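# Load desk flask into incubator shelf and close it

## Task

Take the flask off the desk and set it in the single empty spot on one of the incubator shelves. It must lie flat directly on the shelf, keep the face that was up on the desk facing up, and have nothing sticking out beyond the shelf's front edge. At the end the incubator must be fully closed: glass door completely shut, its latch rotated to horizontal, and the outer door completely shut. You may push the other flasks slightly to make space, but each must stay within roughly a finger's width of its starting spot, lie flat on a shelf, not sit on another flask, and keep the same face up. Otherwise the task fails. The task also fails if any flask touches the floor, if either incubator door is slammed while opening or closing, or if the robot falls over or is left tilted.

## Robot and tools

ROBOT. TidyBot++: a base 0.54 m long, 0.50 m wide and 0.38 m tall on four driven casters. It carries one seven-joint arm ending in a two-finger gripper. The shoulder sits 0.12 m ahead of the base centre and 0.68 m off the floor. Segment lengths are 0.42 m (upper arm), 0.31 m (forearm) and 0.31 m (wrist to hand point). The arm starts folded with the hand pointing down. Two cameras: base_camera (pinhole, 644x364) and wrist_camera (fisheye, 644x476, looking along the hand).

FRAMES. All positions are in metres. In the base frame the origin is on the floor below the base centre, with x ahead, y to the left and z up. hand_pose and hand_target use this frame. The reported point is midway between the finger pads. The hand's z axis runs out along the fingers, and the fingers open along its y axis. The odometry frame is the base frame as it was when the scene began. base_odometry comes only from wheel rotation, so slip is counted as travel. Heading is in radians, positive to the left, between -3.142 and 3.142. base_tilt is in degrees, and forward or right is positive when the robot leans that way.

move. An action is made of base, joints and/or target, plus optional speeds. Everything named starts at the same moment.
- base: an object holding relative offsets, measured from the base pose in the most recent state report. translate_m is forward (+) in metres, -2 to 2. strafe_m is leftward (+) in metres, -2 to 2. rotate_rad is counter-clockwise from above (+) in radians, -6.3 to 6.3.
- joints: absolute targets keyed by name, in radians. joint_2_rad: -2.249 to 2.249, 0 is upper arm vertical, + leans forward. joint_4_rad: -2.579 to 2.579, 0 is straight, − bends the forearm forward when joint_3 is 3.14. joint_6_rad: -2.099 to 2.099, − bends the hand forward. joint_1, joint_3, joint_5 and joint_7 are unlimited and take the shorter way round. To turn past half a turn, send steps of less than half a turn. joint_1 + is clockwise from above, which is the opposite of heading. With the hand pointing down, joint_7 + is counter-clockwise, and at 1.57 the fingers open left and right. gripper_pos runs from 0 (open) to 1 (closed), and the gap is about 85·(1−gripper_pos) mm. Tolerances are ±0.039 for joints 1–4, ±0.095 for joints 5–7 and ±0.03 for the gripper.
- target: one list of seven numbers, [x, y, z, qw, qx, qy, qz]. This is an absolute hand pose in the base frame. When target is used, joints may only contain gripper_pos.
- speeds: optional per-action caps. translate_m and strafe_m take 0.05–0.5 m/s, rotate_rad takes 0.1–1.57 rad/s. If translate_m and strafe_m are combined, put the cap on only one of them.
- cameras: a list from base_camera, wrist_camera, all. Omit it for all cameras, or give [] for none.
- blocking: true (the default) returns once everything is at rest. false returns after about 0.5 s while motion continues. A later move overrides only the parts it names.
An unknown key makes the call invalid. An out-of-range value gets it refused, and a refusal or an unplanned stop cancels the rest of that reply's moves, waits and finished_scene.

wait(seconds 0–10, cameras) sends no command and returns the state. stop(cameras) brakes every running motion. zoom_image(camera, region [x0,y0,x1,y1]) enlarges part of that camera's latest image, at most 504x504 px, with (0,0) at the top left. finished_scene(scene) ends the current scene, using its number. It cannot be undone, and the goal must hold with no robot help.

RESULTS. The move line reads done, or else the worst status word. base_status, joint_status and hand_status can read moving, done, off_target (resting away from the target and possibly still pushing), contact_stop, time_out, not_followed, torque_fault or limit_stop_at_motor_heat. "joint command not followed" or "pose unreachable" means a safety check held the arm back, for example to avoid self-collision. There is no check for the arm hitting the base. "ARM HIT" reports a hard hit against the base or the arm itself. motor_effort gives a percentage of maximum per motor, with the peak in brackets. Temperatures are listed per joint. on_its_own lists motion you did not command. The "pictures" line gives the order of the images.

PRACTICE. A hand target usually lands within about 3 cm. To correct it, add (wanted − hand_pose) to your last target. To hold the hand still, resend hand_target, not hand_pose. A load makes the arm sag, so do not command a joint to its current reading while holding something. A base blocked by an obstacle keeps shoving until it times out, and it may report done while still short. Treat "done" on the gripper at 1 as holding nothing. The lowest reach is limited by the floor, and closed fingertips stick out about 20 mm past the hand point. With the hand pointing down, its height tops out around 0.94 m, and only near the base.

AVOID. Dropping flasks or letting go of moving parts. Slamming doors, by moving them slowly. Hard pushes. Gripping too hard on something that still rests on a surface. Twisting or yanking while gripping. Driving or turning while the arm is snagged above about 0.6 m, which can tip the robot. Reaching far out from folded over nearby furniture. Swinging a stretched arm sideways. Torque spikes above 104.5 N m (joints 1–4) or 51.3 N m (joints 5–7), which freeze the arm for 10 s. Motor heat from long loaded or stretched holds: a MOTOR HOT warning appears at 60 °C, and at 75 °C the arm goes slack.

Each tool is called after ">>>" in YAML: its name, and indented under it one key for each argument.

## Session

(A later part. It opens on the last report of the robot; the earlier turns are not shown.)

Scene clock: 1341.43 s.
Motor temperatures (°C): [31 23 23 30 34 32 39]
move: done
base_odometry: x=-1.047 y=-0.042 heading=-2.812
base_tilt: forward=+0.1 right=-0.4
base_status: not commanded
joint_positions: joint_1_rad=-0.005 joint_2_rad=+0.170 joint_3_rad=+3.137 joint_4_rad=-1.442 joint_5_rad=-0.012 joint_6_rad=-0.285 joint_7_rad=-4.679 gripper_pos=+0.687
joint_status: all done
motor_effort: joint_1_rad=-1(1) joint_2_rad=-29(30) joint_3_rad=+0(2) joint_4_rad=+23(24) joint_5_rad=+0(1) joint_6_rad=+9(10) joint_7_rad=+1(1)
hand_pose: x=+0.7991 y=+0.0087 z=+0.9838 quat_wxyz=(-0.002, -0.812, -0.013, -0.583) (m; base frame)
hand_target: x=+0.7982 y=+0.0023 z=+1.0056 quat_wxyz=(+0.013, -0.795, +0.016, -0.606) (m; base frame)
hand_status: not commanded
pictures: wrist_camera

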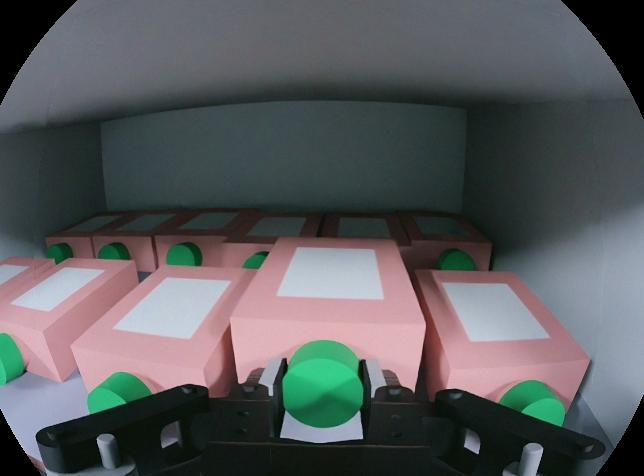

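>>> move:
  base: {"translate_m":-0.012}
  speeds: {"translate_m":0.05}
  cameras: ["wrist_camera"]

>>> move:
  joints: {"joint_4_rad":-1.455}
  cameras: ["wrist_camera"]

Scene clock: 1378.40 s.
Motor temperatures (°C): [31 23 23 30 34 32 39]
move: done
base_odometry: x=-1.036 y=-0.038 heading=-2.813
base_tilt: forward=+0.1 right=-0.4
base_status: done
joint_positions: joint_1_rad=-0.005 joint_2_rad=+0.168 joint_3_rad=+3.137 joint_4_rad=-1.442 joint_5_rad=-0.012 joint_6_rad=-0.285 joint_7_rad=-4.679 gripper_pos=+0.687
joint_status: not commanded
motor_effort: joint_1_rad=-1(2) joint_2_rad=-29(33) joint_3_rad=-1(2) joint_4_rad=+23(24) joint_5_rad=+0(0) joint_6_rad=+9(10) joint_7_rad=+0(1)
hand_pose: x=+0.7984 y=+0.0087 z=+0.9852 quat_wxyz=(-0.002, -0.812, -0.013, -0.584) (m; base frame)
hand_target: x=+0.7982 y=+0.0023 z=+1.0056 quat_wxyz=(+0.013, -0.795, +0.016, -0.606) (m; base frame)
hand_status: not commanded
pictures: wrist_camera

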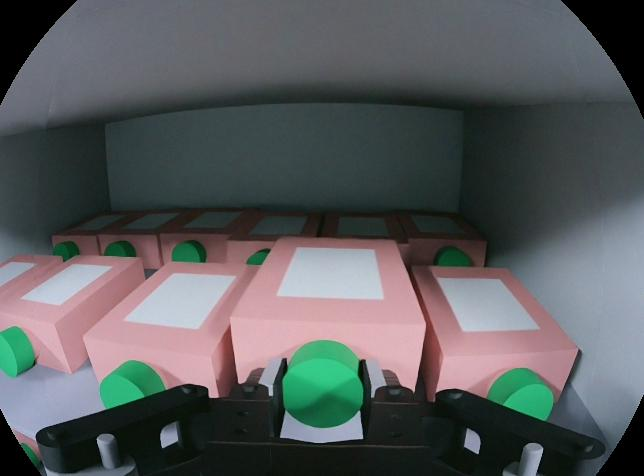

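Scene clock: 1378.93 s.
Motor temperatures (°C): [31 23 23 30 34 32 39]
move: done
base_odometry: x=-1.036 y=-0.038 heading=-2.813
base_tilt: forward=+0.0 right=-0.3
base_status: not commanded
joint_positions: joint_1_rad=-0.005 joint_2_rad=+0.168 joint_3_rad=+3.137 joint_4_rad=-1.451 joint_5_rad=-0.012 joint_6_rad=-0.285 joint_7_rad=-4.679 gripper_pos=+0.687
joint_status: all done
motor_effort: joint_1_rad=+0(1) joint_2_rad=-29(30) joint_3_rad=-1(2) joint_4_rad=+23(24) joint_5_rad=+1(1) joint_6_rad=+10(10) joint_7_rad=+1(1)
hand_pose: x=+0.7974 y=+0.0087 z=+0.9799 quat_wxyz=(-0.002, -0.814, -0.013, -0.580) (m; base frame)
hand_target: x=+0.7973 y=+0.0023 z=+0.9994 quat_wxyz=(+0.013, -0.798, +0.016, -0.602) (m; base frame)
hand_status: not commanded
pictures: wrist_camera

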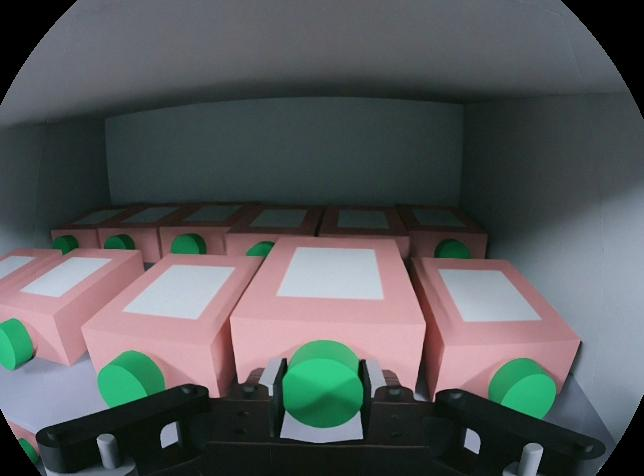

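>>> move:
  joints: {"joint_4_rad":-1.467,"joint_6_rad":-0.22}
  cameras: ["wrist_camera"]

Scene clock: 1385.73 s.
Motor temperatures (°C): [31 23 23 30 34 32 39]
move: done
base_odometry: x=-1.036 y=-0.038 heading=-2.813
base_tilt: forward=+0.0 right=-0.3
base_status: not commanded
joint_positions: joint_1_rad=-0.005 joint_2_rad=+0.168 joint_3_rad=+3.137 joint_4_rad=-1.463 joint_5_rad=-0.012 joint_6_rad=-0.264 joint_7_rad=-4.679 gripper_pos=+0.687
joint_status: all done
motor_effort: joint_1_rad=-1(2) joint_2_rad=-29(30) joint_3_rad=-1(2) joint_4_rad=+22(24) joint_5_rad=+0(0) joint_6_rad=+10(10) joint_7_rad=+0(1)
hand_pose: x=+0.7981 y=+0.0086 z=+0.9787 quat_wxyz=(-0.002, -0.812, -0.013, -0.584) (m; base frame)
hand_target: x=+0.7978 y=+0.0023 z=+0.9981 quat_wxyz=(+0.013, -0.796, +0.016, -0.605) (m; base frame)
hand_status: not commanded
pictures: wrist_camera

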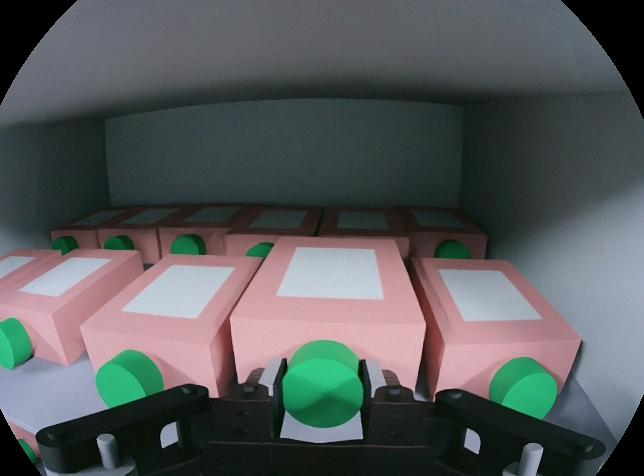

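>>> move:
  joints: {"joint_4_rad":-1.477}
  cameras: ["wrist_camera"]

>>> move:
  joints: {"joint_4_rad":-1.487,"joint_6_rad":-0.205}
  cameras: ["wrist_camera"]

Scene clock: 1390.67 s.
Motor temperatures (°C): [31 23 23 30 34 32 39]
move: done
base_odometry: x=-1.036 y=-0.038 heading=-2.813
base_tilt: forward=+0.0 right=-0.3
base_status: not commanded
joint_positions: joint_1_rad=-0.005 joint_2_rad=+0.168 joint_3_rad=+3.137 joint_4_rad=-1.473 joint_5_rad=-0.012 joint_6_rad=-0.264 joint_7_rad=-4.679 gripper_pos=+0.687
joint_status: all done
motor_effort: joint_1_rad=+0(1) joint_2_rad=-29(30) joint_3_rad=-1(1) joint_4_rad=+23(24) joint_5_rad=+0(0) joint_6_rad=+9(10) joint_7_rad=+1(1)
hand_pose: x=+0.7969 y=+0.0086 z=+0.9727 quat_wxyz=(-0.002, -0.815, -0.013, -0.580) (m; base frame)
hand_target: x=+0.7968 y=+0.0023 z=+0.9919 quat_wxyz=(+0.013, -0.799, +0.016, -0.601) (m; base frame)
hand_status: not commanded
pictures: wrist_camera

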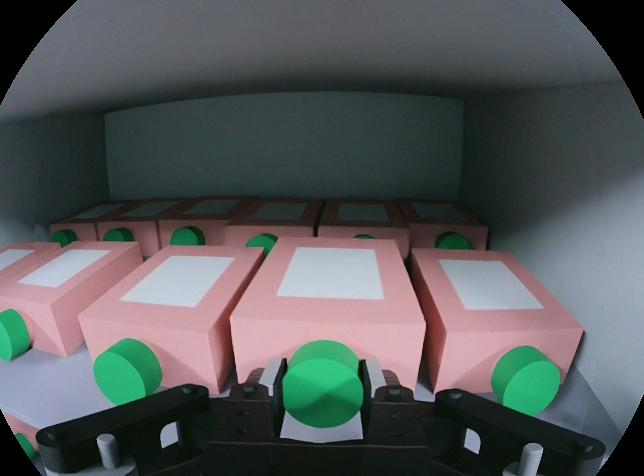

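Scene clock: 1391.20 s.
Motor temperatures (°C): [31 23 23 30 34 32 39]
move: done
base_odometry: x=-1.036 y=-0.038 heading=-2.813
base_tilt: forward=+0.0 right=-0.3
base_status: not commanded
joint_positions: joint_1_rad=-0.005 joint_2_rad=+0.168 joint_3_rad=+3.137 joint_4_rad=-1.483 joint_5_rad=-0.012 joint_6_rad=-0.249 joint_7_rad=-4.679 gripper_pos=+0.687
joint_status: all done
motor_effort: joint_1_rad=+0(1) joint_2_rad=-29(30) joint_3_rad=-2(2) joint_4_rad=+23(24) joint_5_rad=+1(1) joint_6_rad=+10(10) joint_7_rad=+1(1)
hand_pose: x=+0.7971 y=+0.0086 z=+0.9710 quat_wxyz=(-0.002, -0.813, -0.013, -0.582) (m; base frame)
hand_target: x=+0.7970 y=+0.0023 z=+0.9903 quat_wxyz=(+0.013, -0.798, +0.016, -0.603) (m; base frame)
hand_status: not commanded
pictures: wrist_camera

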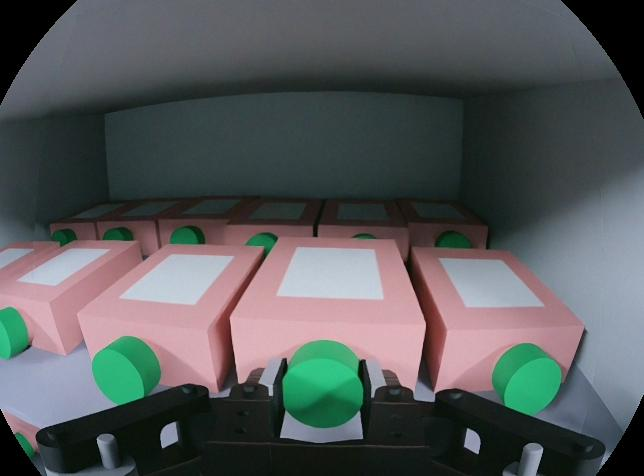

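>>> move:
  joints: {"joint_4_rad":-1.495}
  cameras: ["wrist_camera"]

>>> move:
  joints: {"joint_4_rad":-1.503,"joint_6_rad":-0.19}
  cameras: ["wrist_camera"]

Scene clock: 1397.67 s.
Motor temperatures (°C): [31 23 23 30 34 32 39]
move: done
base_odometry: x=-1.036 y=-0.038 heading=-2.813
base_tilt: forward=+0.1 right=-0.4
base_status: not commanded
joint_positions: joint_1_rad=-0.005 joint_2_rad=+0.168 joint_3_rad=+3.137 joint_4_rad=-1.490 joint_5_rad=-0.012 joint_6_rad=-0.249 joint_7_rad=-4.679 gripper_pos=+0.687
joint_status: all done
motor_effort: joint_1_rad=+0(1) joint_2_rad=-29(30) joint_3_rad=-1(1) joint_4_rad=+23(24) joint_5_rad=+0(1) joint_6_rad=+9(10) joint_7_rad=+1(1)
hand_pose: x=+0.7962 y=+0.0086 z=+0.9664 quat_wxyz=(-0.002, -0.815, -0.013, -0.579) (m; base frame)
hand_target: x=+0.7961 y=+0.0023 z=+0.9854 quat_wxyz=(+0.013, -0.800, +0.016, -0.600) (m; base frame)
hand_status: not commanded
pictures: wrist_camera

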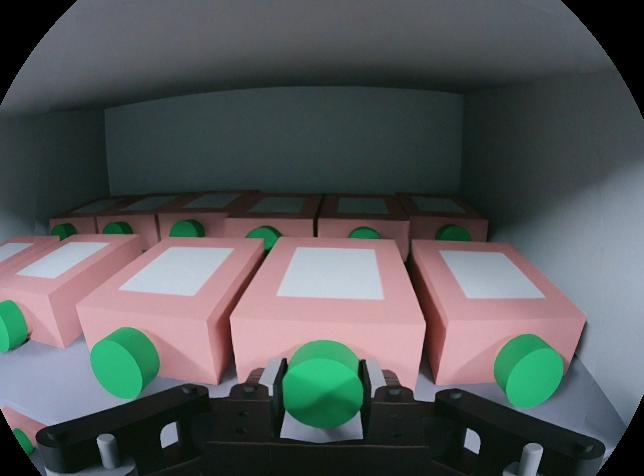

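Scene clock: 1398.17 s.
Motor temperatures (°C): [31 23 23 30 34 32 39]
move: done
base_odometry: x=-1.036 y=-0.038 heading=-2.813
base_tilt: forward=+0.1 right=-0.3
base_status: not commanded
joint_positions: joint_1_rad=-0.005 joint_2_rad=+0.168 joint_3_rad=+3.137 joint_4_rad=-1.498 joint_5_rad=-0.012 joint_6_rad=-0.234 joint_7_rad=-4.679 gripper_pos=+0.687
joint_status: all done
motor_effort: joint_1_rad=-1(1) joint_2_rad=-29(29) joint_3_rad=+0(2) joint_4_rad=+23(23) joint_5_rad=+0(1) joint_6_rad=+9(10) joint_7_rad=+1(1)
hand_pose: x=+0.7966 y=+0.0085 z=+0.9659 quat_wxyz=(-0.002, -0.813, -0.013, -0.581) (m; base frame)
hand_target: x=+0.7965 y=+0.0023 z=+0.9850 quat_wxyz=(+0.013, -0.798, +0.016, -0.603) (m; base frame)
hand_status: not commanded
pictures: wrist_camera

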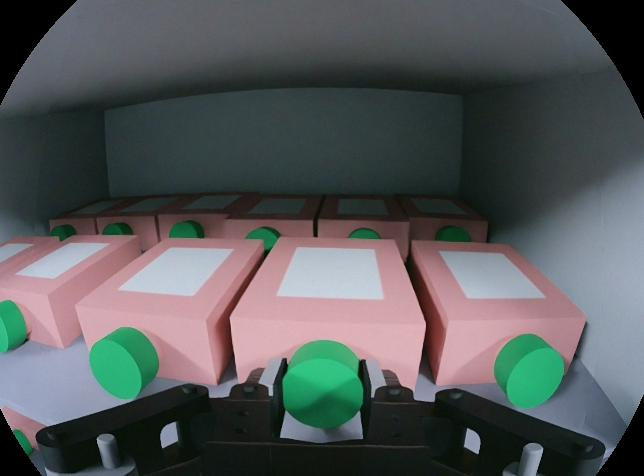

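>>> move:
  joints: {"joint_4_rad":-1.513}
  cameras: ["wrist_camera"]

>>> move:
  joints: {"joint_4_rad":-1.521,"joint_6_rad":-0.175}
  cameras: ["wrist_camera"]

Scene clock: 1403.27 s.
Motor temperatures (°C): [31 23 23 30 34 32 39]
move: done
base_odometry: x=-1.036 y=-0.038 heading=-2.813
base_tilt: forward=+0.1 right=-0.3
base_status: not commanded
joint_positions: joint_1_rad=-0.005 joint_2_rad=+0.168 joint_3_rad=+3.137 joint_4_rad=-1.507 joint_5_rad=-0.012 joint_6_rad=-0.231 joint_7_rad=-4.679 gripper_pos=+0.687
joint_status: all done
motor_effort: joint_1_rad=+0(1) joint_2_rad=-28(29) joint_3_rad=-1(2) joint_4_rad=+22(23) joint_5_rad=+0(1) joint_6_rad=+9(9) joint_7_rad=+1(1)
hand_pose: x=+0.7958 y=+0.0085 z=+0.9617 quat_wxyz=(-0.002, -0.815, -0.013, -0.579) (m; base frame)
hand_target: x=+0.7954 y=+0.0023 z=+0.9788 quat_wxyz=(+0.013, -0.801, +0.016, -0.599) (m; base frame)
hand_status: not commanded
pictures: wrist_camera

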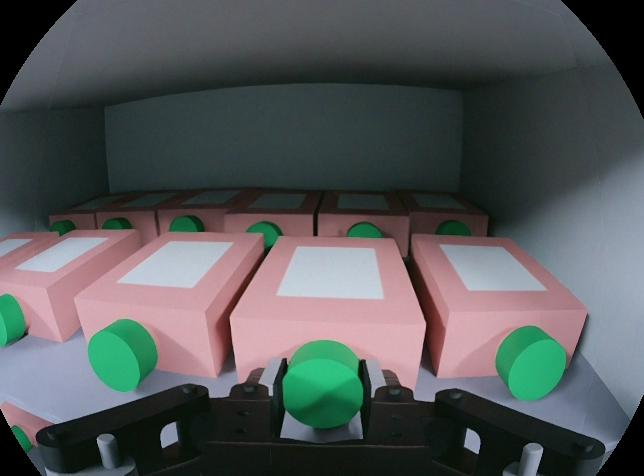

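Scene clock: 1403.77 s.
Motor temperatures (°C): [31 23 23 30 34 32 39]
move: done
base_odometry: x=-1.036 y=-0.038 heading=-2.813
base_tilt: forward=+0.1 right=-0.3
base_status: not commanded
joint_positions: joint_1_rad=-0.005 joint_2_rad=+0.168 joint_3_rad=+3.137 joint_4_rad=-1.515 joint_5_rad=-0.012 joint_6_rad=-0.217 joint_7_rad=-4.679 gripper_pos=+0.687
joint_status: all done
motor_effort: joint_1_rad=+0(1) joint_2_rad=-28(29) joint_3_rad=-1(2) joint_4_rad=+22(23) joint_5_rad=+0(0) joint_6_rad=+9(10) joint_7_rad=+0(1)
hand_pose: x=+0.7961 y=+0.0085 z=+0.9608 quat_wxyz=(-0.002, -0.813, -0.013, -0.582) (m; base frame)
hand_target: x=+0.7957 y=+0.0023 z=+0.9784 quat_wxyz=(+0.013, -0.799, +0.016, -0.601) (m; base frame)
hand_status: not commanded
pictures: wrist_camera

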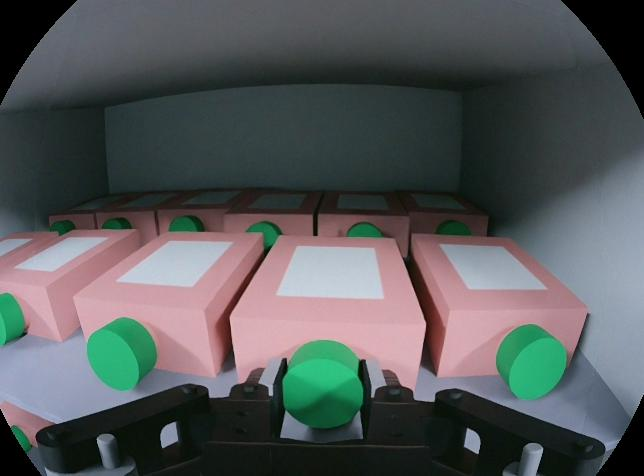

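>>> move:
  joints: {"joint_4_rad":-1.529,"joint_6_rad":-0.165}
  cameras: ["wrist_camera"]

>>> move:
  joints: {"joint_4_rad":-1.540,"joint_6_rad":-0.155}
  cameras: ["wrist_camera"]

Scene clock: 1412.53 s.
Motor temperatures (°C): [31 23 23 30 34 32 39]
move: done
base_odometry: x=-1.036 y=-0.038 heading=-2.813
base_tilt: forward=+0.1 right=-0.3
base_status: not commanded
joint_positions: joint_1_rad=-0.005 joint_2_rad=+0.168 joint_3_rad=+3.137 joint_4_rad=-1.521 joint_5_rad=-0.012 joint_6_rad=-0.207 joint_7_rad=-4.679 gripper_pos=+0.687
joint_status: all done
motor_effort: joint_1_rad=-1(1) joint_2_rad=-27(28) joint_3_rad=-1(1) joint_4_rad=+22(23) joint_5_rad=+1(1) joint_6_rad=+9(10) joint_7_rad=+0(1)
hand_pose: x=+0.7963 y=+0.0084 z=+0.9600 quat_wxyz=(-0.002, -0.812, -0.013, -0.583) (m; base frame)
hand_target: x=+0.7956 y=+0.0023 z=+0.9765 quat_wxyz=(+0.013, -0.798, +0.016, -0.602) (m; base frame)
hand_status: not commanded
pictures: wrist_camera

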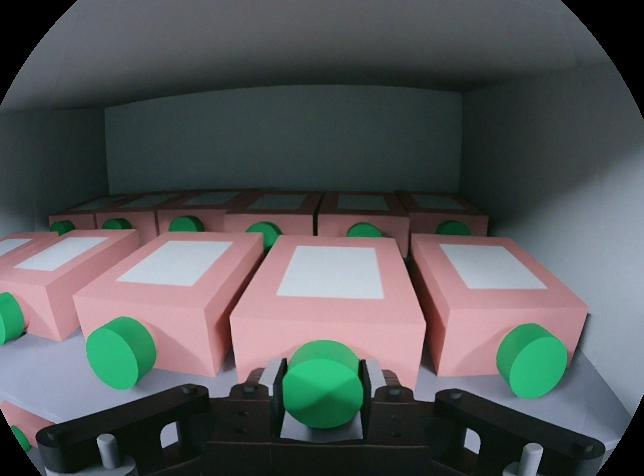

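Scene clock: 1413.03 s.
Motor temperatures (°C): [31 23 23 30 34 32 39]
move: done
base_odometry: x=-1.036 y=-0.038 heading=-2.813
base_tilt: forward=+0.1 right=-0.3
base_status: not commanded
joint_positions: joint_1_rad=-0.005 joint_2_rad=+0.168 joint_3_rad=+3.137 joint_4_rad=-1.528 joint_5_rad=-0.012 joint_6_rad=-0.194 joint_7_rad=-4.679 gripper_pos=+0.687
joint_status: all done
motor_effort: joint_1_rad=+0(1) joint_2_rad=-28(28) joint_3_rad=-1(2) joint_4_rad=+22(23) joint_5_rad=+0(0) joint_6_rad=+9(9) joint_7_rad=+0(1)
hand_pose: x=+0.7965 y=+0.0084 z=+0.9597 quat_wxyz=(-0.002, -0.810, -0.013, -0.586) (m; base frame)
hand_target: x=+0.7951 y=+0.0023 z=+0.9728 quat_wxyz=(+0.013, -0.798, +0.016, -0.602) (m; base frame)
hand_status: not commanded
pictures: wrist_camera

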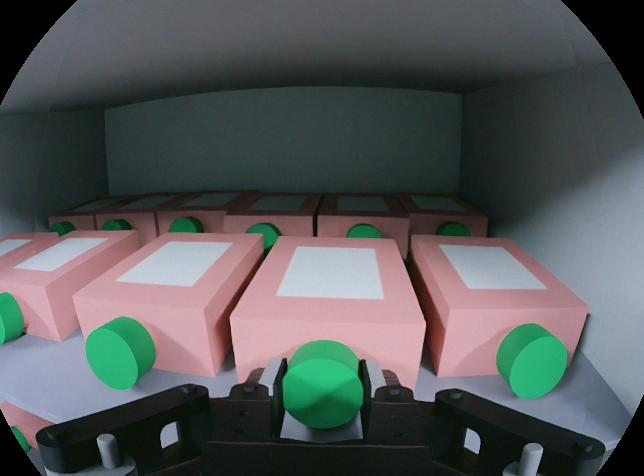

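>>> move:
  joints: {"gripper_pos":0.66}
  cameras: ["wrist_camera"]

>>> move:
  joints: {"gripper_pos":0.6}
  cameras: ["wrist_camera"]

Scene clock: 1418.60 s.
Motor temperatures (°C): [31 23 23 30 34 32 39]
move: done
base_odometry: x=-1.036 y=-0.038 heading=-2.813
base_tilt: forward=+0.1 right=-0.3
base_status: not commanded
joint_positions: joint_1_rad=-0.005 joint_2_rad=+0.168 joint_3_rad=+3.137 joint_4_rad=-1.529 joint_5_rad=-0.012 joint_6_rad=-0.194 joint_7_rad=-4.679 gripper_pos=+0.659
joint_status: all done
motor_effort: joint_1_rad=+0(1) joint_2_rad=-27(28) joint_3_rad=+0(1) joint_4_rad=+21(23) joint_5_rad=+0(0) joint_6_rad=+8(9) joint_7_rad=+0(1)
hand_pose: x=+0.7965 y=+0.0084 z=+0.9595 quat_wxyz=(-0.002, -0.811, -0.013, -0.586) (m; base frame)
hand_target: x=+0.7951 y=+0.0023 z=+0.9728 quat_wxyz=(+0.013, -0.798, +0.016, -0.602) (m; base frame)
hand_status: not commanded
pictures: wrist_camera

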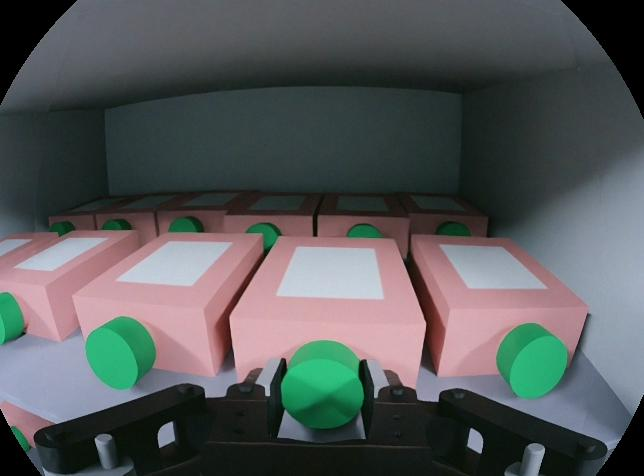

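Scene clock: 1419.07 s.
Motor temperatures (°C): [31 23 23 30 34 32 39]
move: done
base_odometry: x=-1.036 y=-0.038 heading=-2.813
base_tilt: forward=+0.0 right=-0.3
base_status: not commanded
joint_positions: joint_1_rad=-0.005 joint_2_rad=+0.168 joint_3_rad=+3.137 joint_4_rad=-1.529 joint_5_rad=-0.012 joint_6_rad=-0.194 joint_7_rad=-4.679 gripper_pos=+0.600
joint_status: all done
motor_effort: joint_1_rad=+0(1) joint_2_rad=-28(28) joint_3_rad=-1(1) joint_4_rad=+22(22) joint_5_rad=+0(1) joint_6_rad=+9(9) joint_7_rad=+1(1)
hand_pose: x=+0.7964 y=+0.0084 z=+0.9593 quat_wxyz=(-0.002, -0.811, -0.013, -0.585) (m; base frame)
hand_target: x=+0.7951 y=+0.0023 z=+0.9728 quat_wxyz=(+0.013, -0.798, +0.016, -0.602) (m; base frame)
hand_status: not commanded
pictures: wrist_camera

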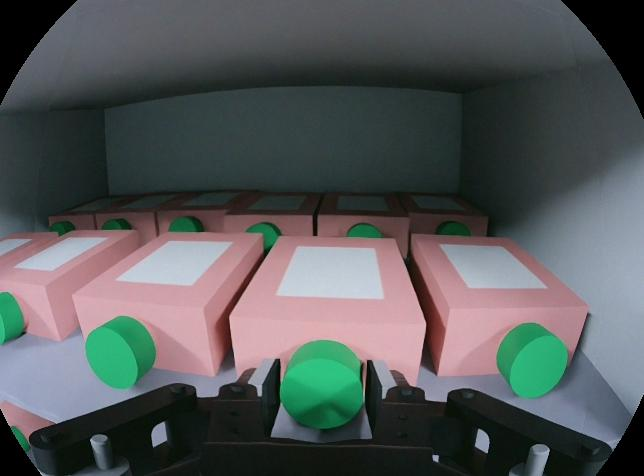

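>>> move:
  joints: {"gripper_pos":0.55}
  cameras: []

>>> move:
  base: {"translate_m":-0.06}
  speeds: {"translate_m":0.05}
  cameras: ["wrist_camera"]

>>> move:
  base: {"translate_m":-0.2}
  speeds: {"translate_m":0.12}
  cameras: ["wrist_camera"]

>>> zoom_image:
  camera: "wrist_camera"
  region: [60, 120, 560, 380]

Scene clock: 1429.47 s.
Motor temperatures (°C): [31 23 23 30 34 32 39]
move: done
base_odometry: x=-1.036 y=-0.038 heading=-2.813
base_tilt: forward=+0.1 right=-0.3
base_status: not commanded
joint_positions: joint_1_rad=-0.005 joint_2_rad=+0.168 joint_3_rad=+3.137 joint_4_rad=-1.529 joint_5_rad=-0.012 joint_6_rad=-0.194 joint_7_rad=-4.679 gripper_pos=+0.550
joint_status: all done
motor_effort: joint_1_rad=-1(1) joint_2_rad=-28(28) joint_3_rad=-1(2) joint_4_rad=+22(22) joint_5_rad=+1(1) joint_6_rad=+8(9) joint_7_rad=+1(1)
hand_pose: x=+0.7964 y=+0.0084 z=+0.9593 quat_wxyz=(-0.002, -0.811, -0.013, -0.585) (m; base frame)
hand_target: x=+0.7951 y=+0.0023 z=+0.9728 quat_wxyz=(+0.013, -0.798, +0.016, -0.602) (m; base frame)
hand_status: not commanded
pictures: none
No camera images: "cameras" was empty.

Scene clock: 1431.10 s.
Motor temperatures (°C): [31 23 23 30 34 32 39]
move: done
base_odometry: x=-0.979 y=-0.018 heading=-2.813
base_tilt: forward=+0.0 right=-0.3
base_status: done
joint_positions: joint_1_rad=-0.005 joint_2_rad=+0.166 joint_3_rad=+3.137 joint_4_rad=-1.530 joint_5_rad=-0.012 joint_6_rad=-0.194 joint_7_rad=-4.679 gripper_pos=+0.550
joint_status: not commanded
motor_effort: joint_1_rad=+1(1) joint_2_rad=-28(31) joint_3_rad=-1(2) joint_4_rad=+22(23) joint_5_rad=+0(1) joint_6_rad=+9(9) joint_7_rad=+0(1)
hand_pose: x=+0.7958 y=+0.0084 z=+0.9602 quat_wxyz=(-0.002, -0.810, -0.013, -0.586) (m; base frame)
hand_target: x=+0.7951 y=+0.0023 z=+0.9728 quat_wxyz=(+0.013, -0.798, +0.016, -0.602) (m; base frame)
hand_status: not commanded
pictures: wrist_camera

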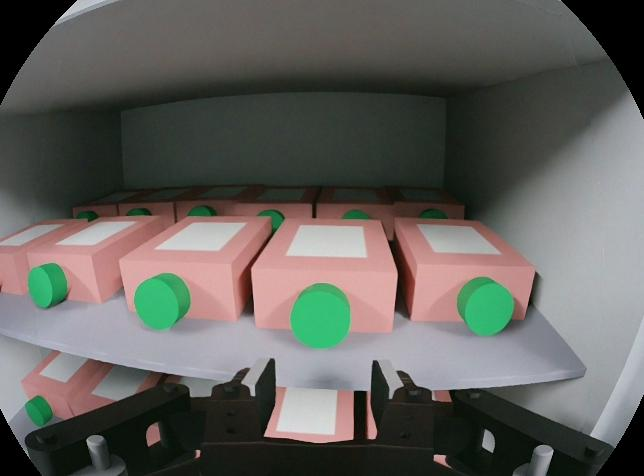

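Scene clock: 1433.37 s.
Motor temperatures (°C): [31 23 23 30 34 32 39]
move: done
base_odometry: x=-0.790 y=+0.046 heading=-2.813
base_tilt: forward=+0.1 right=-0.3
base_status: done
joint_positions: joint_1_rad=-0.005 joint_2_rad=+0.162 joint_3_rad=+3.137 joint_4_rad=-1.531 joint_5_rad=-0.012 joint_6_rad=-0.193 joint_7_rad=-4.679 gripper_pos=+0.550
joint_status: not commanded
motor_effort: joint_1_rad=+0(1) joint_2_rad=-28(32) joint_3_rad=-1(2) joint_4_rad=+22(23) joint_5_rad=+0(1) joint_6_rad=+9(9) joint_7_rad=+0(1)
hand_pose: x=+0.7947 y=+0.0084 z=+0.9623 quat_wxyz=(-0.002, -0.809, -0.013, -0.587) (m; base frame)
hand_target: x=+0.7951 y=+0.0023 z=+0.9728 quat_wxyz=(+0.013, -0.798, +0.016, -0.602) (m; base frame)
hand_status: not commanded
pictures: wrist_camera

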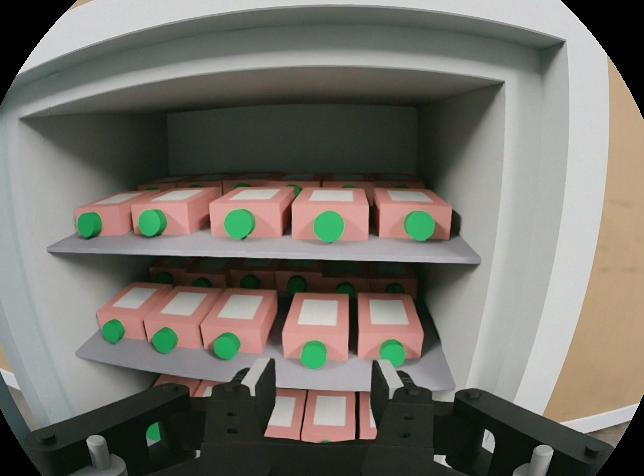

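Scaled by 1.008.

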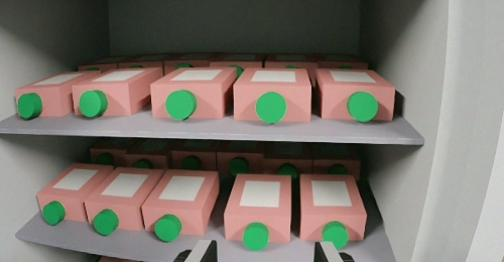

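>>> move:
  base: {"translate_m":-0.6}
  joints: {"gripper_pos":1.0}
  speeds: {"translate_m":0.3}
  cameras: ["wrist_camera"]

Scene clock: 1443.10 s.
Motor temperatures (°C): [31 23 23 30 34 32 39]
move: done
base_odometry: x=-0.222 y=+0.240 heading=-2.813
base_tilt: forward=+0.1 right=-0.3
base_status: done
joint_positions: joint_1_rad=-0.005 joint_2_rad=+0.161 joint_3_rad=+3.137 joint_4_rad=-1.532 joint_5_rad=-0.012 joint_6_rad=-0.193 joint_7_rad=-4.679 gripper_pos=+0.999
joint_status: all done
motor_effort: joint_1_rad=-1(2) joint_2_rad=-27(31) joint_3_rad=-1(2) joint_4_rad=+22(23) joint_5_rad=+0(1) joint_6_rad=+9(9) joint_7_rad=+0(1)
hand_pose: x=+0.7943 y=+0.0084 z=+0.9627 quat_wxyz=(-0.002, -0.809, -0.013, -0.588) (m; base frame)
hand_target: x=+0.7951 y=+0.0023 z=+0.9728 quat_wxyz=(+0.013, -0.798, +0.016, -0.602) (m; base frame)
hand_status: not commanded
pictures: wrist_camera

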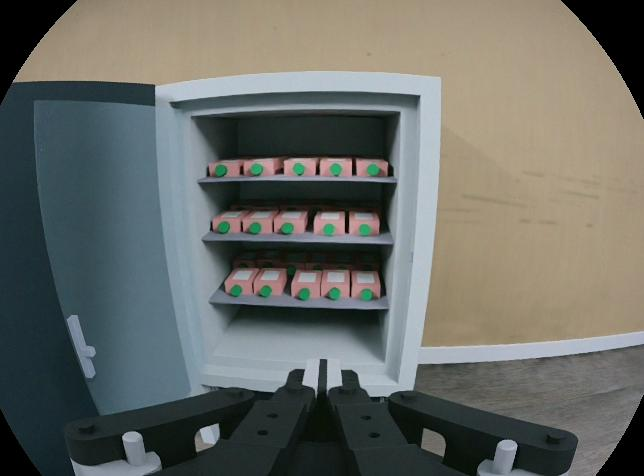

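>>> move:
  base: {"strafe_m":0.47}
  joints: {"joint_7_rad":3.14}
  speeds: {"strafe_m":0.25}

Scene clock: 1470.67 s.
Motor temperatures (°C): [31 23 23 30 34 32 39]
move: done
base_odometry: x=-0.070 y=-0.205 heading=-2.812
base_tilt: forward=+0.0 right=-0.3
base_status: done
joint_positions: joint_1_rad=-0.003 joint_2_rad=+0.161 joint_3_rad=+3.137 joint_4_rad=-1.532 joint_5_rad=-0.012 joint_6_rad=-0.193 joint_7_rad=-3.216 gripper_pos=+0.999
joint_status: all done
motor_effort: joint_1_rad=+0(4) joint_2_rad=-27(29) joint_3_rad=-1(4) joint_4_rad=+22(22) joint_5_rad=+0(1) joint_6_rad=+8(9) joint_7_rad=+0(1)
hand_pose: x=+0.7943 y=+0.0068 z=+0.9627 quat_wxyz=(-0.395, -0.594, -0.549, -0.436) (m; base frame)
hand_target: x=+0.7951 y=+0.0023 z=+0.9728 quat_wxyz=(-0.425, -0.565, -0.565, -0.426) (m; base frame)
hand_status: not commanded
pictures: base_camera, wrist_camera

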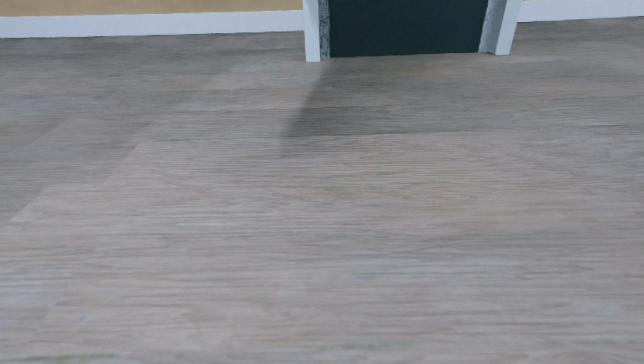

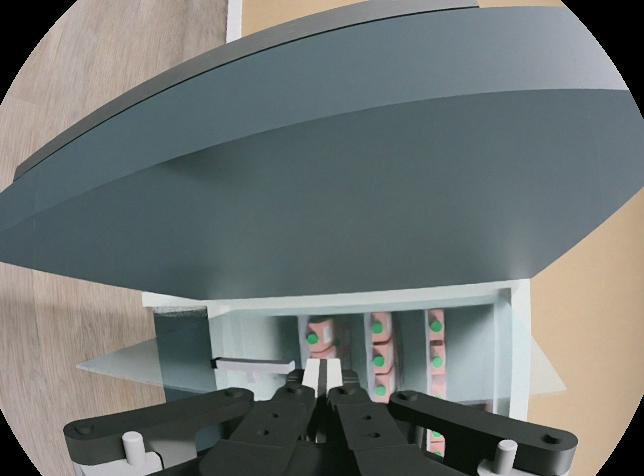

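>>> move:
  base: {"translate_m":0.2}
  speeds: {"translate_m":0.1}
  cameras: ["wrist_camera"]

Scene clock: 1488.53 s.
Motor temperatures (°C): [31 23 23 30 34 32 39]
move: done
base_odometry: x=-0.259 y=-0.270 heading=-2.812
base_tilt: forward=+0.0 right=-0.2
base_status: done
joint_positions: joint_1_rad=-0.003 joint_2_rad=+0.162 joint_3_rad=+3.137 joint_4_rad=-1.532 joint_5_rad=-0.012 joint_6_rad=-0.192 joint_7_rad=-3.216 gripper_pos=+0.999
joint_status: not commanded
motor_effort: joint_1_rad=+0(1) joint_2_rad=-28(31) joint_3_rad=+0(2) joint_4_rad=+22(23) joint_5_rad=+0(1) joint_6_rad=+9(9) joint_7_rad=+0(1)
hand_pose: x=+0.7946 y=+0.0068 z=+0.9617 quat_wxyz=(-0.394, -0.594, -0.550, -0.435) (m; base frame)
hand_target: x=+0.7951 y=+0.0023 z=+0.9728 quat_wxyz=(-0.425, -0.565, -0.565, -0.426) (m; base frame)
hand_status: not commanded
pictures: wrist_camera

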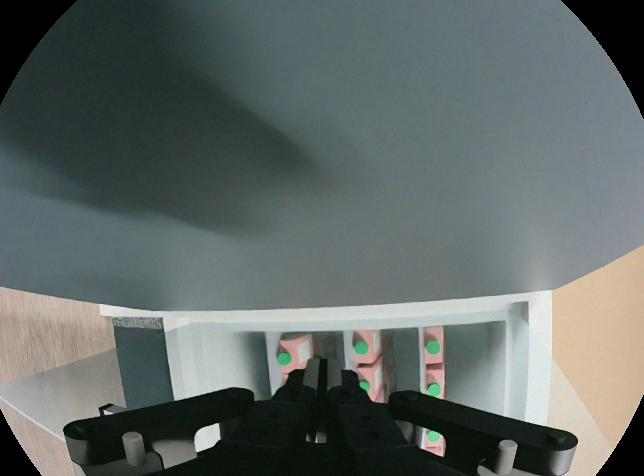

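>>> move:
  base: {"translate_m":0.18}
  speeds: {"translate_m":0.1}
  cameras: ["wrist_camera"]

Scene clock: 1497.97 s.
Motor temperatures (°C): [31 23 23 30 34 32 39]
move: done
base_odometry: x=-0.429 y=-0.328 heading=-2.812
base_tilt: forward=+0.1 right=-0.3
base_status: done
joint_positions: joint_1_rad=-0.002 joint_2_rad=+0.161 joint_3_rad=+3.137 joint_4_rad=-1.533 joint_5_rad=-0.012 joint_6_rad=-0.192 joint_7_rad=-3.216 gripper_pos=+0.999
joint_status: not commanded
motor_effort: joint_1_rad=+0(3) joint_2_rad=-28(30) joint_3_rad=+0(3) joint_4_rad=+21(23) joint_5_rad=+0(0) joint_6_rad=+9(9) joint_7_rad=+0(1)
hand_pose: x=+0.7944 y=+0.0063 z=+0.9621 quat_wxyz=(-0.395, -0.594, -0.549, -0.435) (m; base frame)
hand_target: x=+0.7951 y=+0.0023 z=+0.9728 quat_wxyz=(-0.425, -0.565, -0.565, -0.426) (m; base frame)
hand_status: not commanded
pictures: wrist_camera

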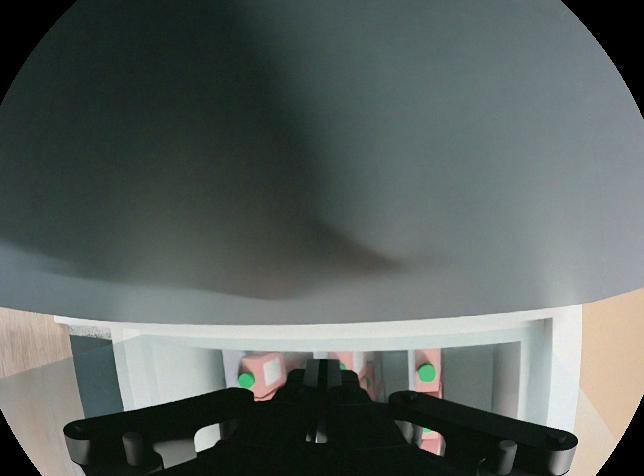

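>>> move:
  base: {"strafe_m":-0.14}
  speeds: {"strafe_m":0.07}
  cameras: ["wrist_camera"]

Scene clock: 1512.53 s.
Motor temperatures (°C): [31 23 23 30 34 32 39]
move: done
base_odometry: x=-0.475 y=-0.196 heading=-2.812
base_tilt: forward=+0.1 right=-0.3
base_status: done
joint_positions: joint_1_rad=-0.001 joint_2_rad=+0.161 joint_3_rad=+3.137 joint_4_rad=-1.533 joint_5_rad=-0.012 joint_6_rad=-0.192 joint_7_rad=-3.216 gripper_pos=+0.999
joint_status: not commanded
motor_effort: joint_1_rad=-1(3) joint_2_rad=-27(29) joint_3_rad=-1(3) joint_4_rad=+22(22) joint_5_rad=+0(1) joint_6_rad=+9(9) joint_7_rad=+0(1)
hand_pose: x=+0.7944 y=+0.0060 z=+0.9621 quat_wxyz=(-0.395, -0.595, -0.549, -0.435) (m; base frame)
hand_target: x=+0.7951 y=+0.0023 z=+0.9728 quat_wxyz=(-0.425, -0.565, -0.565, -0.426) (m; base frame)
hand_status: not commanded
pictures: wrist_camera

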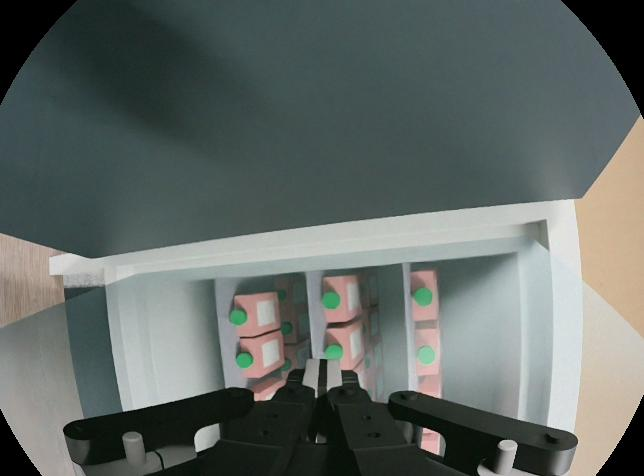

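>>> move:
  base: {"strafe_m":-0.08,"translate_m":0.02}
  speeds: {"strafe_m":0.07}
  cameras: ["wrist_camera"]

Scene clock: 1521.33 s.
Motor temperatures (°C): [31 23 23 30 34 32 39]
move: done
base_odometry: x=-0.520 y=-0.126 heading=-2.812
base_tilt: forward=+0.0 right=-0.3
base_status: done
joint_positions: joint_1_rad=+0.000 joint_2_rad=+0.161 joint_3_rad=+3.137 joint_4_rad=-1.533 joint_5_rad=-0.012 joint_6_rad=-0.192 joint_7_rad=-3.216 gripper_pos=+0.999
joint_status: not commanded
motor_effort: joint_1_rad=-1(3) joint_2_rad=-28(29) joint_3_rad=-1(3) joint_4_rad=+22(22) joint_5_rad=+0(1) joint_6_rad=+8(9) joint_7_rad=+0(1)
hand_pose: x=+0.7944 y=+0.0052 z=+0.9621 quat_wxyz=(-0.395, -0.595, -0.549, -0.435) (m; base frame)
hand_target: x=+0.7951 y=+0.0023 z=+0.9728 quat_wxyz=(-0.425, -0.565, -0.565, -0.426) (m; base frame)
hand_status: not commanded
pictures: wrist_camera

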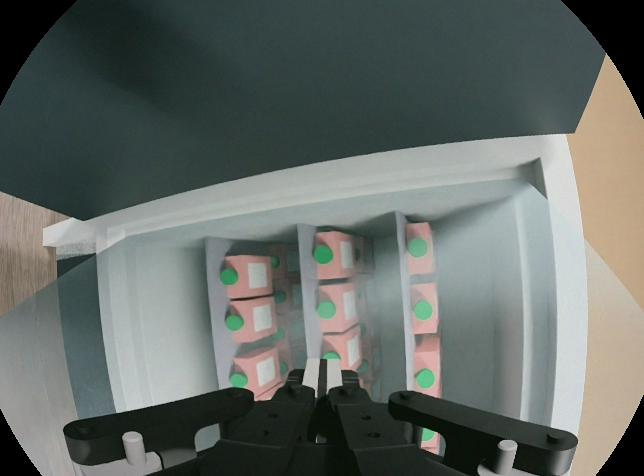

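>>> move:
  base: {"strafe_m":-0.17,"translate_m":0.07}
  speeds: {"strafe_m":0.07}
  cameras: ["wrist_camera"]

Scene clock: 1532.47 s.
Motor temperatures (°C): [31 23 23 30 34 32 39]
move: done
base_odometry: x=-0.641 y=+0.012 heading=-2.812
base_tilt: forward=+0.1 right=-0.4
base_status: done
joint_positions: joint_1_rad=-0.002 joint_2_rad=+0.161 joint_3_rad=+3.136 joint_4_rad=-1.533 joint_5_rad=-0.012 joint_6_rad=-0.192 joint_7_rad=-3.216 gripper_pos=+0.999
joint_status: not commanded
motor_effort: joint_1_rad=+0(4) joint_2_rad=-28(29) joint_3_rad=-1(5) joint_4_rad=+22(23) joint_5_rad=+0(1) joint_6_rad=+9(10) joint_7_rad=+0(1)
hand_pose: x=+0.7943 y=+0.0065 z=+0.9622 quat_wxyz=(-0.395, -0.594, -0.549, -0.435) (m; base frame)
hand_target: x=+0.7951 y=+0.0023 z=+0.9728 quat_wxyz=(-0.425, -0.565, -0.565, -0.426) (m; base frame)
hand_status: not commanded
pictures: wrist_camera

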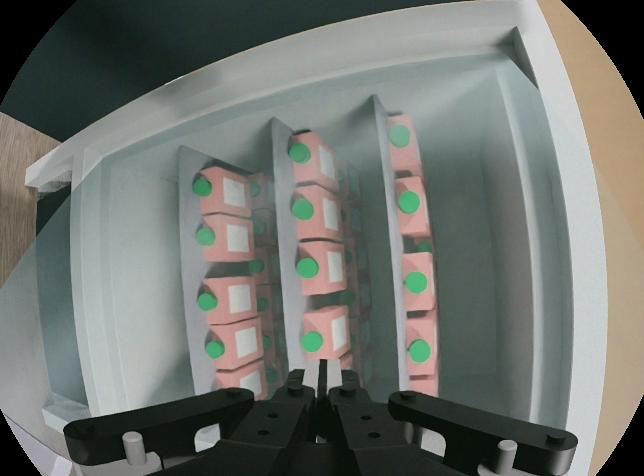

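>>> move:
  base: {"strafe_m":-0.12,"translate_m":0.13}
  speeds: {"strafe_m":0.07}
  cameras: ["wrist_camera"]

Scene clock: 1541.40 s.
Motor temperatures (°C): [31 23 23 30 34 32 39]
move: done
base_odometry: x=-0.803 y=+0.084 heading=-2.812
base_tilt: forward=+0.0 right=-0.4
base_status: done
joint_positions: joint_1_rad=-0.001 joint_2_rad=+0.161 joint_3_rad=+3.136 joint_4_rad=-1.533 joint_5_rad=-0.012 joint_6_rad=-0.192 joint_7_rad=-3.216 gripper_pos=+0.999
joint_status: not commanded
motor_effort: joint_1_rad=+0(2) joint_2_rad=-28(30) joint_3_rad=-2(3) joint_4_rad=+22(23) joint_5_rad=+0(1) joint_6_rad=+9(10) joint_7_rad=+0(1)
hand_pose: x=+0.7942 y=+0.0063 z=+0.9621 quat_wxyz=(-0.395, -0.594, -0.549, -0.435) (m; base frame)
hand_target: x=+0.7951 y=+0.0023 z=+0.9728 quat_wxyz=(-0.425, -0.565, -0.565, -0.426) (m; base frame)
hand_status: not commanded
pictures: wrist_camera

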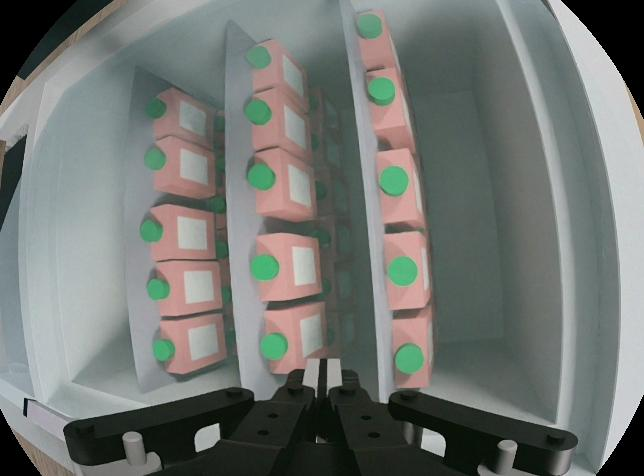

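>>> move:
  base: {"strafe_m":-0.05,"translate_m":0.08}
  speeds: {"translate_m":0.06}
  cameras: ["wrist_camera"]

Scene clock: 1548.43 s.
Motor temperatures (°C): [31 23 23 30 34 32 39]
move: done
base_odometry: x=-0.895 y=+0.105 heading=-2.812
base_tilt: forward=+0.0 right=-0.3
base_status: done
joint_positions: joint_1_rad=-0.001 joint_2_rad=+0.161 joint_3_rad=+3.136 joint_4_rad=-1.534 joint_5_rad=-0.012 joint_6_rad=-0.192 joint_7_rad=-3.216 gripper_pos=+0.999
joint_status: not commanded
motor_effort: joint_1_rad=-1(2) joint_2_rad=-27(30) joint_3_rad=-1(3) joint_4_rad=+22(22) joint_5_rad=-1(1) joint_6_rad=+8(10) joint_7_rad=+0(1)
hand_pose: x=+0.7941 y=+0.0064 z=+0.9619 quat_wxyz=(-0.395, -0.594, -0.549, -0.435) (m; base frame)
hand_target: x=+0.7951 y=+0.0023 z=+0.9728 quat_wxyz=(-0.425, -0.565, -0.565, -0.426) (m; base frame)
hand_status: not commanded
pictures: wrist_camera

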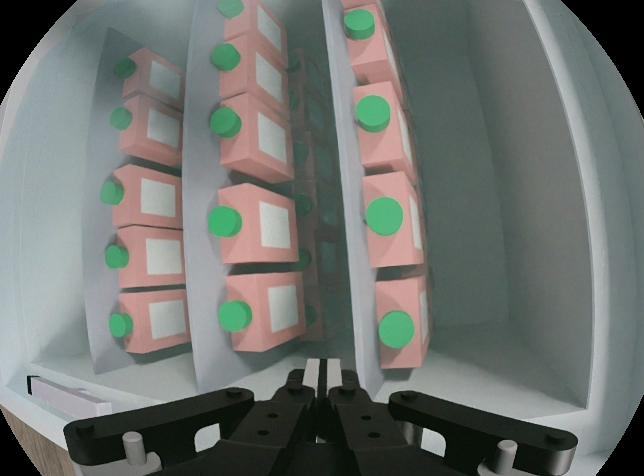

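>>> move:
  base: {"translate_m":0.05,"strafe_m":-0.02}
  speeds: {"translate_m":0.05}
  cameras: ["wrist_camera"]

>>> move:
  base: {"translate_m":0.025}
  speeds: {"translate_m":0.05}
  cameras: ["wrist_camera"]

Scene clock: 1557.47 s.
Motor temperatures (°C): [31 23 23 30 34 32 39]
move: done
base_odometry: x=-0.949 y=+0.108 heading=-2.813
base_tilt: forward=+0.1 right=-0.3
base_status: done
joint_positions: joint_1_rad=-0.001 joint_2_rad=+0.161 joint_3_rad=+3.136 joint_4_rad=-1.534 joint_5_rad=-0.012 joint_6_rad=-0.191 joint_7_rad=-3.216 gripper_pos=+0.999
joint_status: not commanded
motor_effort: joint_1_rad=+0(2) joint_2_rad=-28(30) joint_3_rad=+0(2) joint_4_rad=+22(22) joint_5_rad=+0(1) joint_6_rad=+9(10) joint_7_rad=+0(1)
hand_pose: x=+0.7941 y=+0.0064 z=+0.9617 quat_wxyz=(-0.394, -0.594, -0.549, -0.435) (m; base frame)
hand_target: x=+0.7951 y=+0.0023 z=+0.9728 quat_wxyz=(-0.425, -0.565, -0.565, -0.426) (m; base frame)
hand_status: not commanded
pictures: wrist_camera

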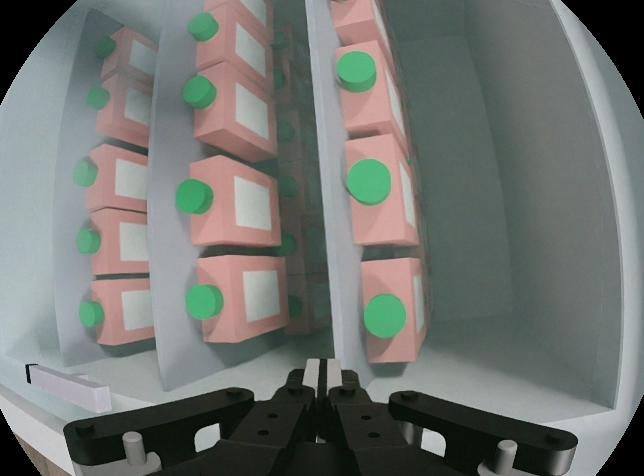

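Scene clock: 1558.43 s.
Motor temperatures (°C): [31 23 23 30 34 32 39]
move: done
base_odometry: x=-0.973 y=+0.100 heading=-2.813
base_tilt: forward=+0.1 right=-0.3
base_status: done
joint_positions: joint_1_rad=-0.001 joint_2_rad=+0.161 joint_3_rad=+3.136 joint_4_rad=-1.534 joint_5_rad=-0.012 joint_6_rad=-0.191 joint_7_rad=-3.216 gripper_pos=+0.999
joint_status: not commanded
motor_effort: joint_1_rad=+0(1) joint_2_rad=-28(31) joint_3_rad=+0(2) joint_4_rad=+22(23) joint_5_rad=+0(0) joint_6_rad=+9(9) joint_7_rad=+0(1)
hand_pose: x=+0.7941 y=+0.0064 z=+0.9616 quat_wxyz=(-0.394, -0.595, -0.549, -0.435) (m; base frame)
hand_target: x=+0.7951 y=+0.0023 z=+0.9728 quat_wxyz=(-0.425, -0.565, -0.565, -0.426) (m; base frame)
hand_status: not commanded
pictures: wrist_camera

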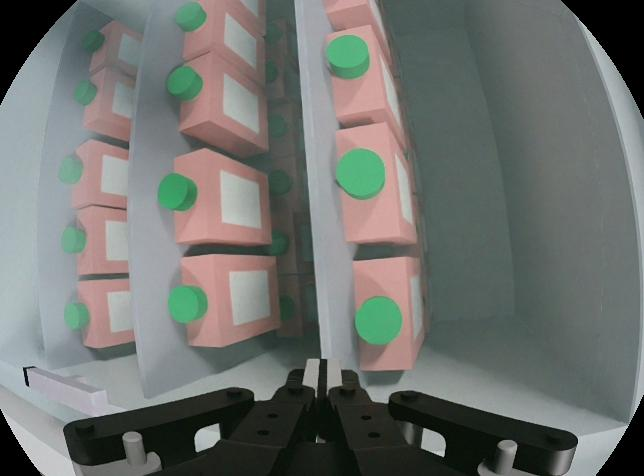

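>>> move:
  base: {"translate_m":0.025}
  speeds: {"translate_m":0.05}
  cameras: ["wrist_camera"]

>>> move:
  base: {"translate_m":0.025}
  speeds: {"translate_m":0.05}
  cameras: ["wrist_camera"]

Scene clock: 1566.57 s.
Motor temperatures (°C): [31 23 23 30 34 32 39]
move: done
base_odometry: x=-0.996 y=+0.093 heading=-2.813
base_tilt: forward=+0.1 right=-0.3
base_status: done
joint_positions: joint_1_rad=-0.001 joint_2_rad=+0.147 joint_3_rad=+3.136 joint_4_rad=-1.548 joint_5_rad=-0.012 joint_6_rad=-0.188 joint_7_rad=-3.216 gripper_pos=+0.999
joint_status: not commanded
motor_effort: joint_1_rad=+0(1) joint_2_rad=-25(28) joint_3_rad=-1(2) joint_4_rad=+23(28) joint_5_rad=+0(0) joint_6_rad=+10(15) joint_7_rad=+0(1)
hand_pose: x=+0.7888 y=+0.0063 z=+0.9631 quat_wxyz=(-0.395, -0.594, -0.549, -0.436) (m; base frame)
hand_target: x=+0.7951 y=+0.0023 z=+0.9728 quat_wxyz=(-0.425, -0.565, -0.565, -0.426) (m; base frame)
hand_status: not commanded
pictures: wrist_camera

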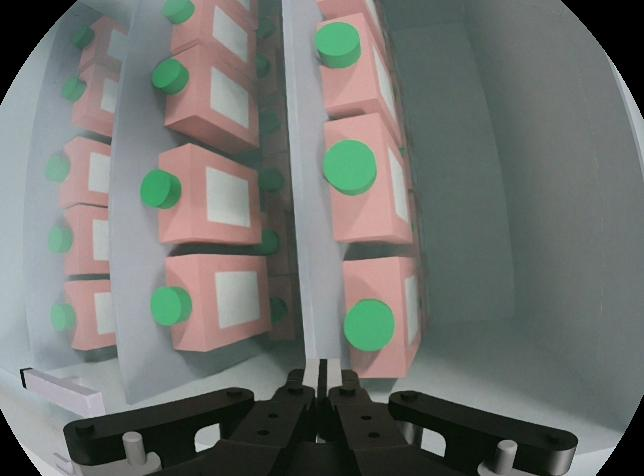

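Scene clock: 1567.60 s.
Motor temperatures (°C): [31 23 23 30 34 32 39]
move: done
base_odometry: x=-1.020 y=+0.085 heading=-2.813
base_tilt: forward=+0.0 right=-0.3
base_status: done
joint_positions: joint_1_rad=-0.001 joint_2_rad=+0.094 joint_3_rad=+3.136 joint_4_rad=-1.598 joint_5_rad=-0.012 joint_6_rad=-0.205 joint_7_rad=-3.216 gripper_pos=+0.999
joint_status: not commanded
motor_effort: joint_1_rad=+0(2) joint_2_rad=-13(25) joint_3_rad=+0(1) joint_4_rad=+32(34) joint_5_rad=+0(0) joint_6_rad=+19(22) joint_7_rad=+0(1)
hand_pose: x=+0.7653 y=+0.0065 z=+0.9632 quat_wxyz=(-0.392, -0.596, -0.552, -0.432) (m; base frame)
hand_target: x=+0.7951 y=+0.0023 z=+0.9728 quat_wxyz=(-0.425, -0.565, -0.565, -0.426) (m; base frame)
hand_status: not commanded
pictures: wrist_camera

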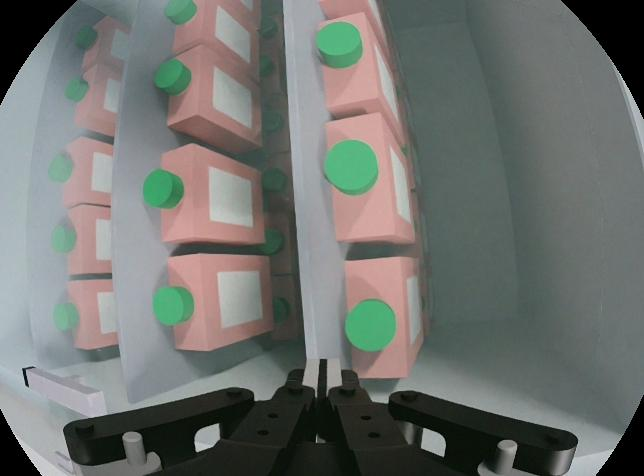

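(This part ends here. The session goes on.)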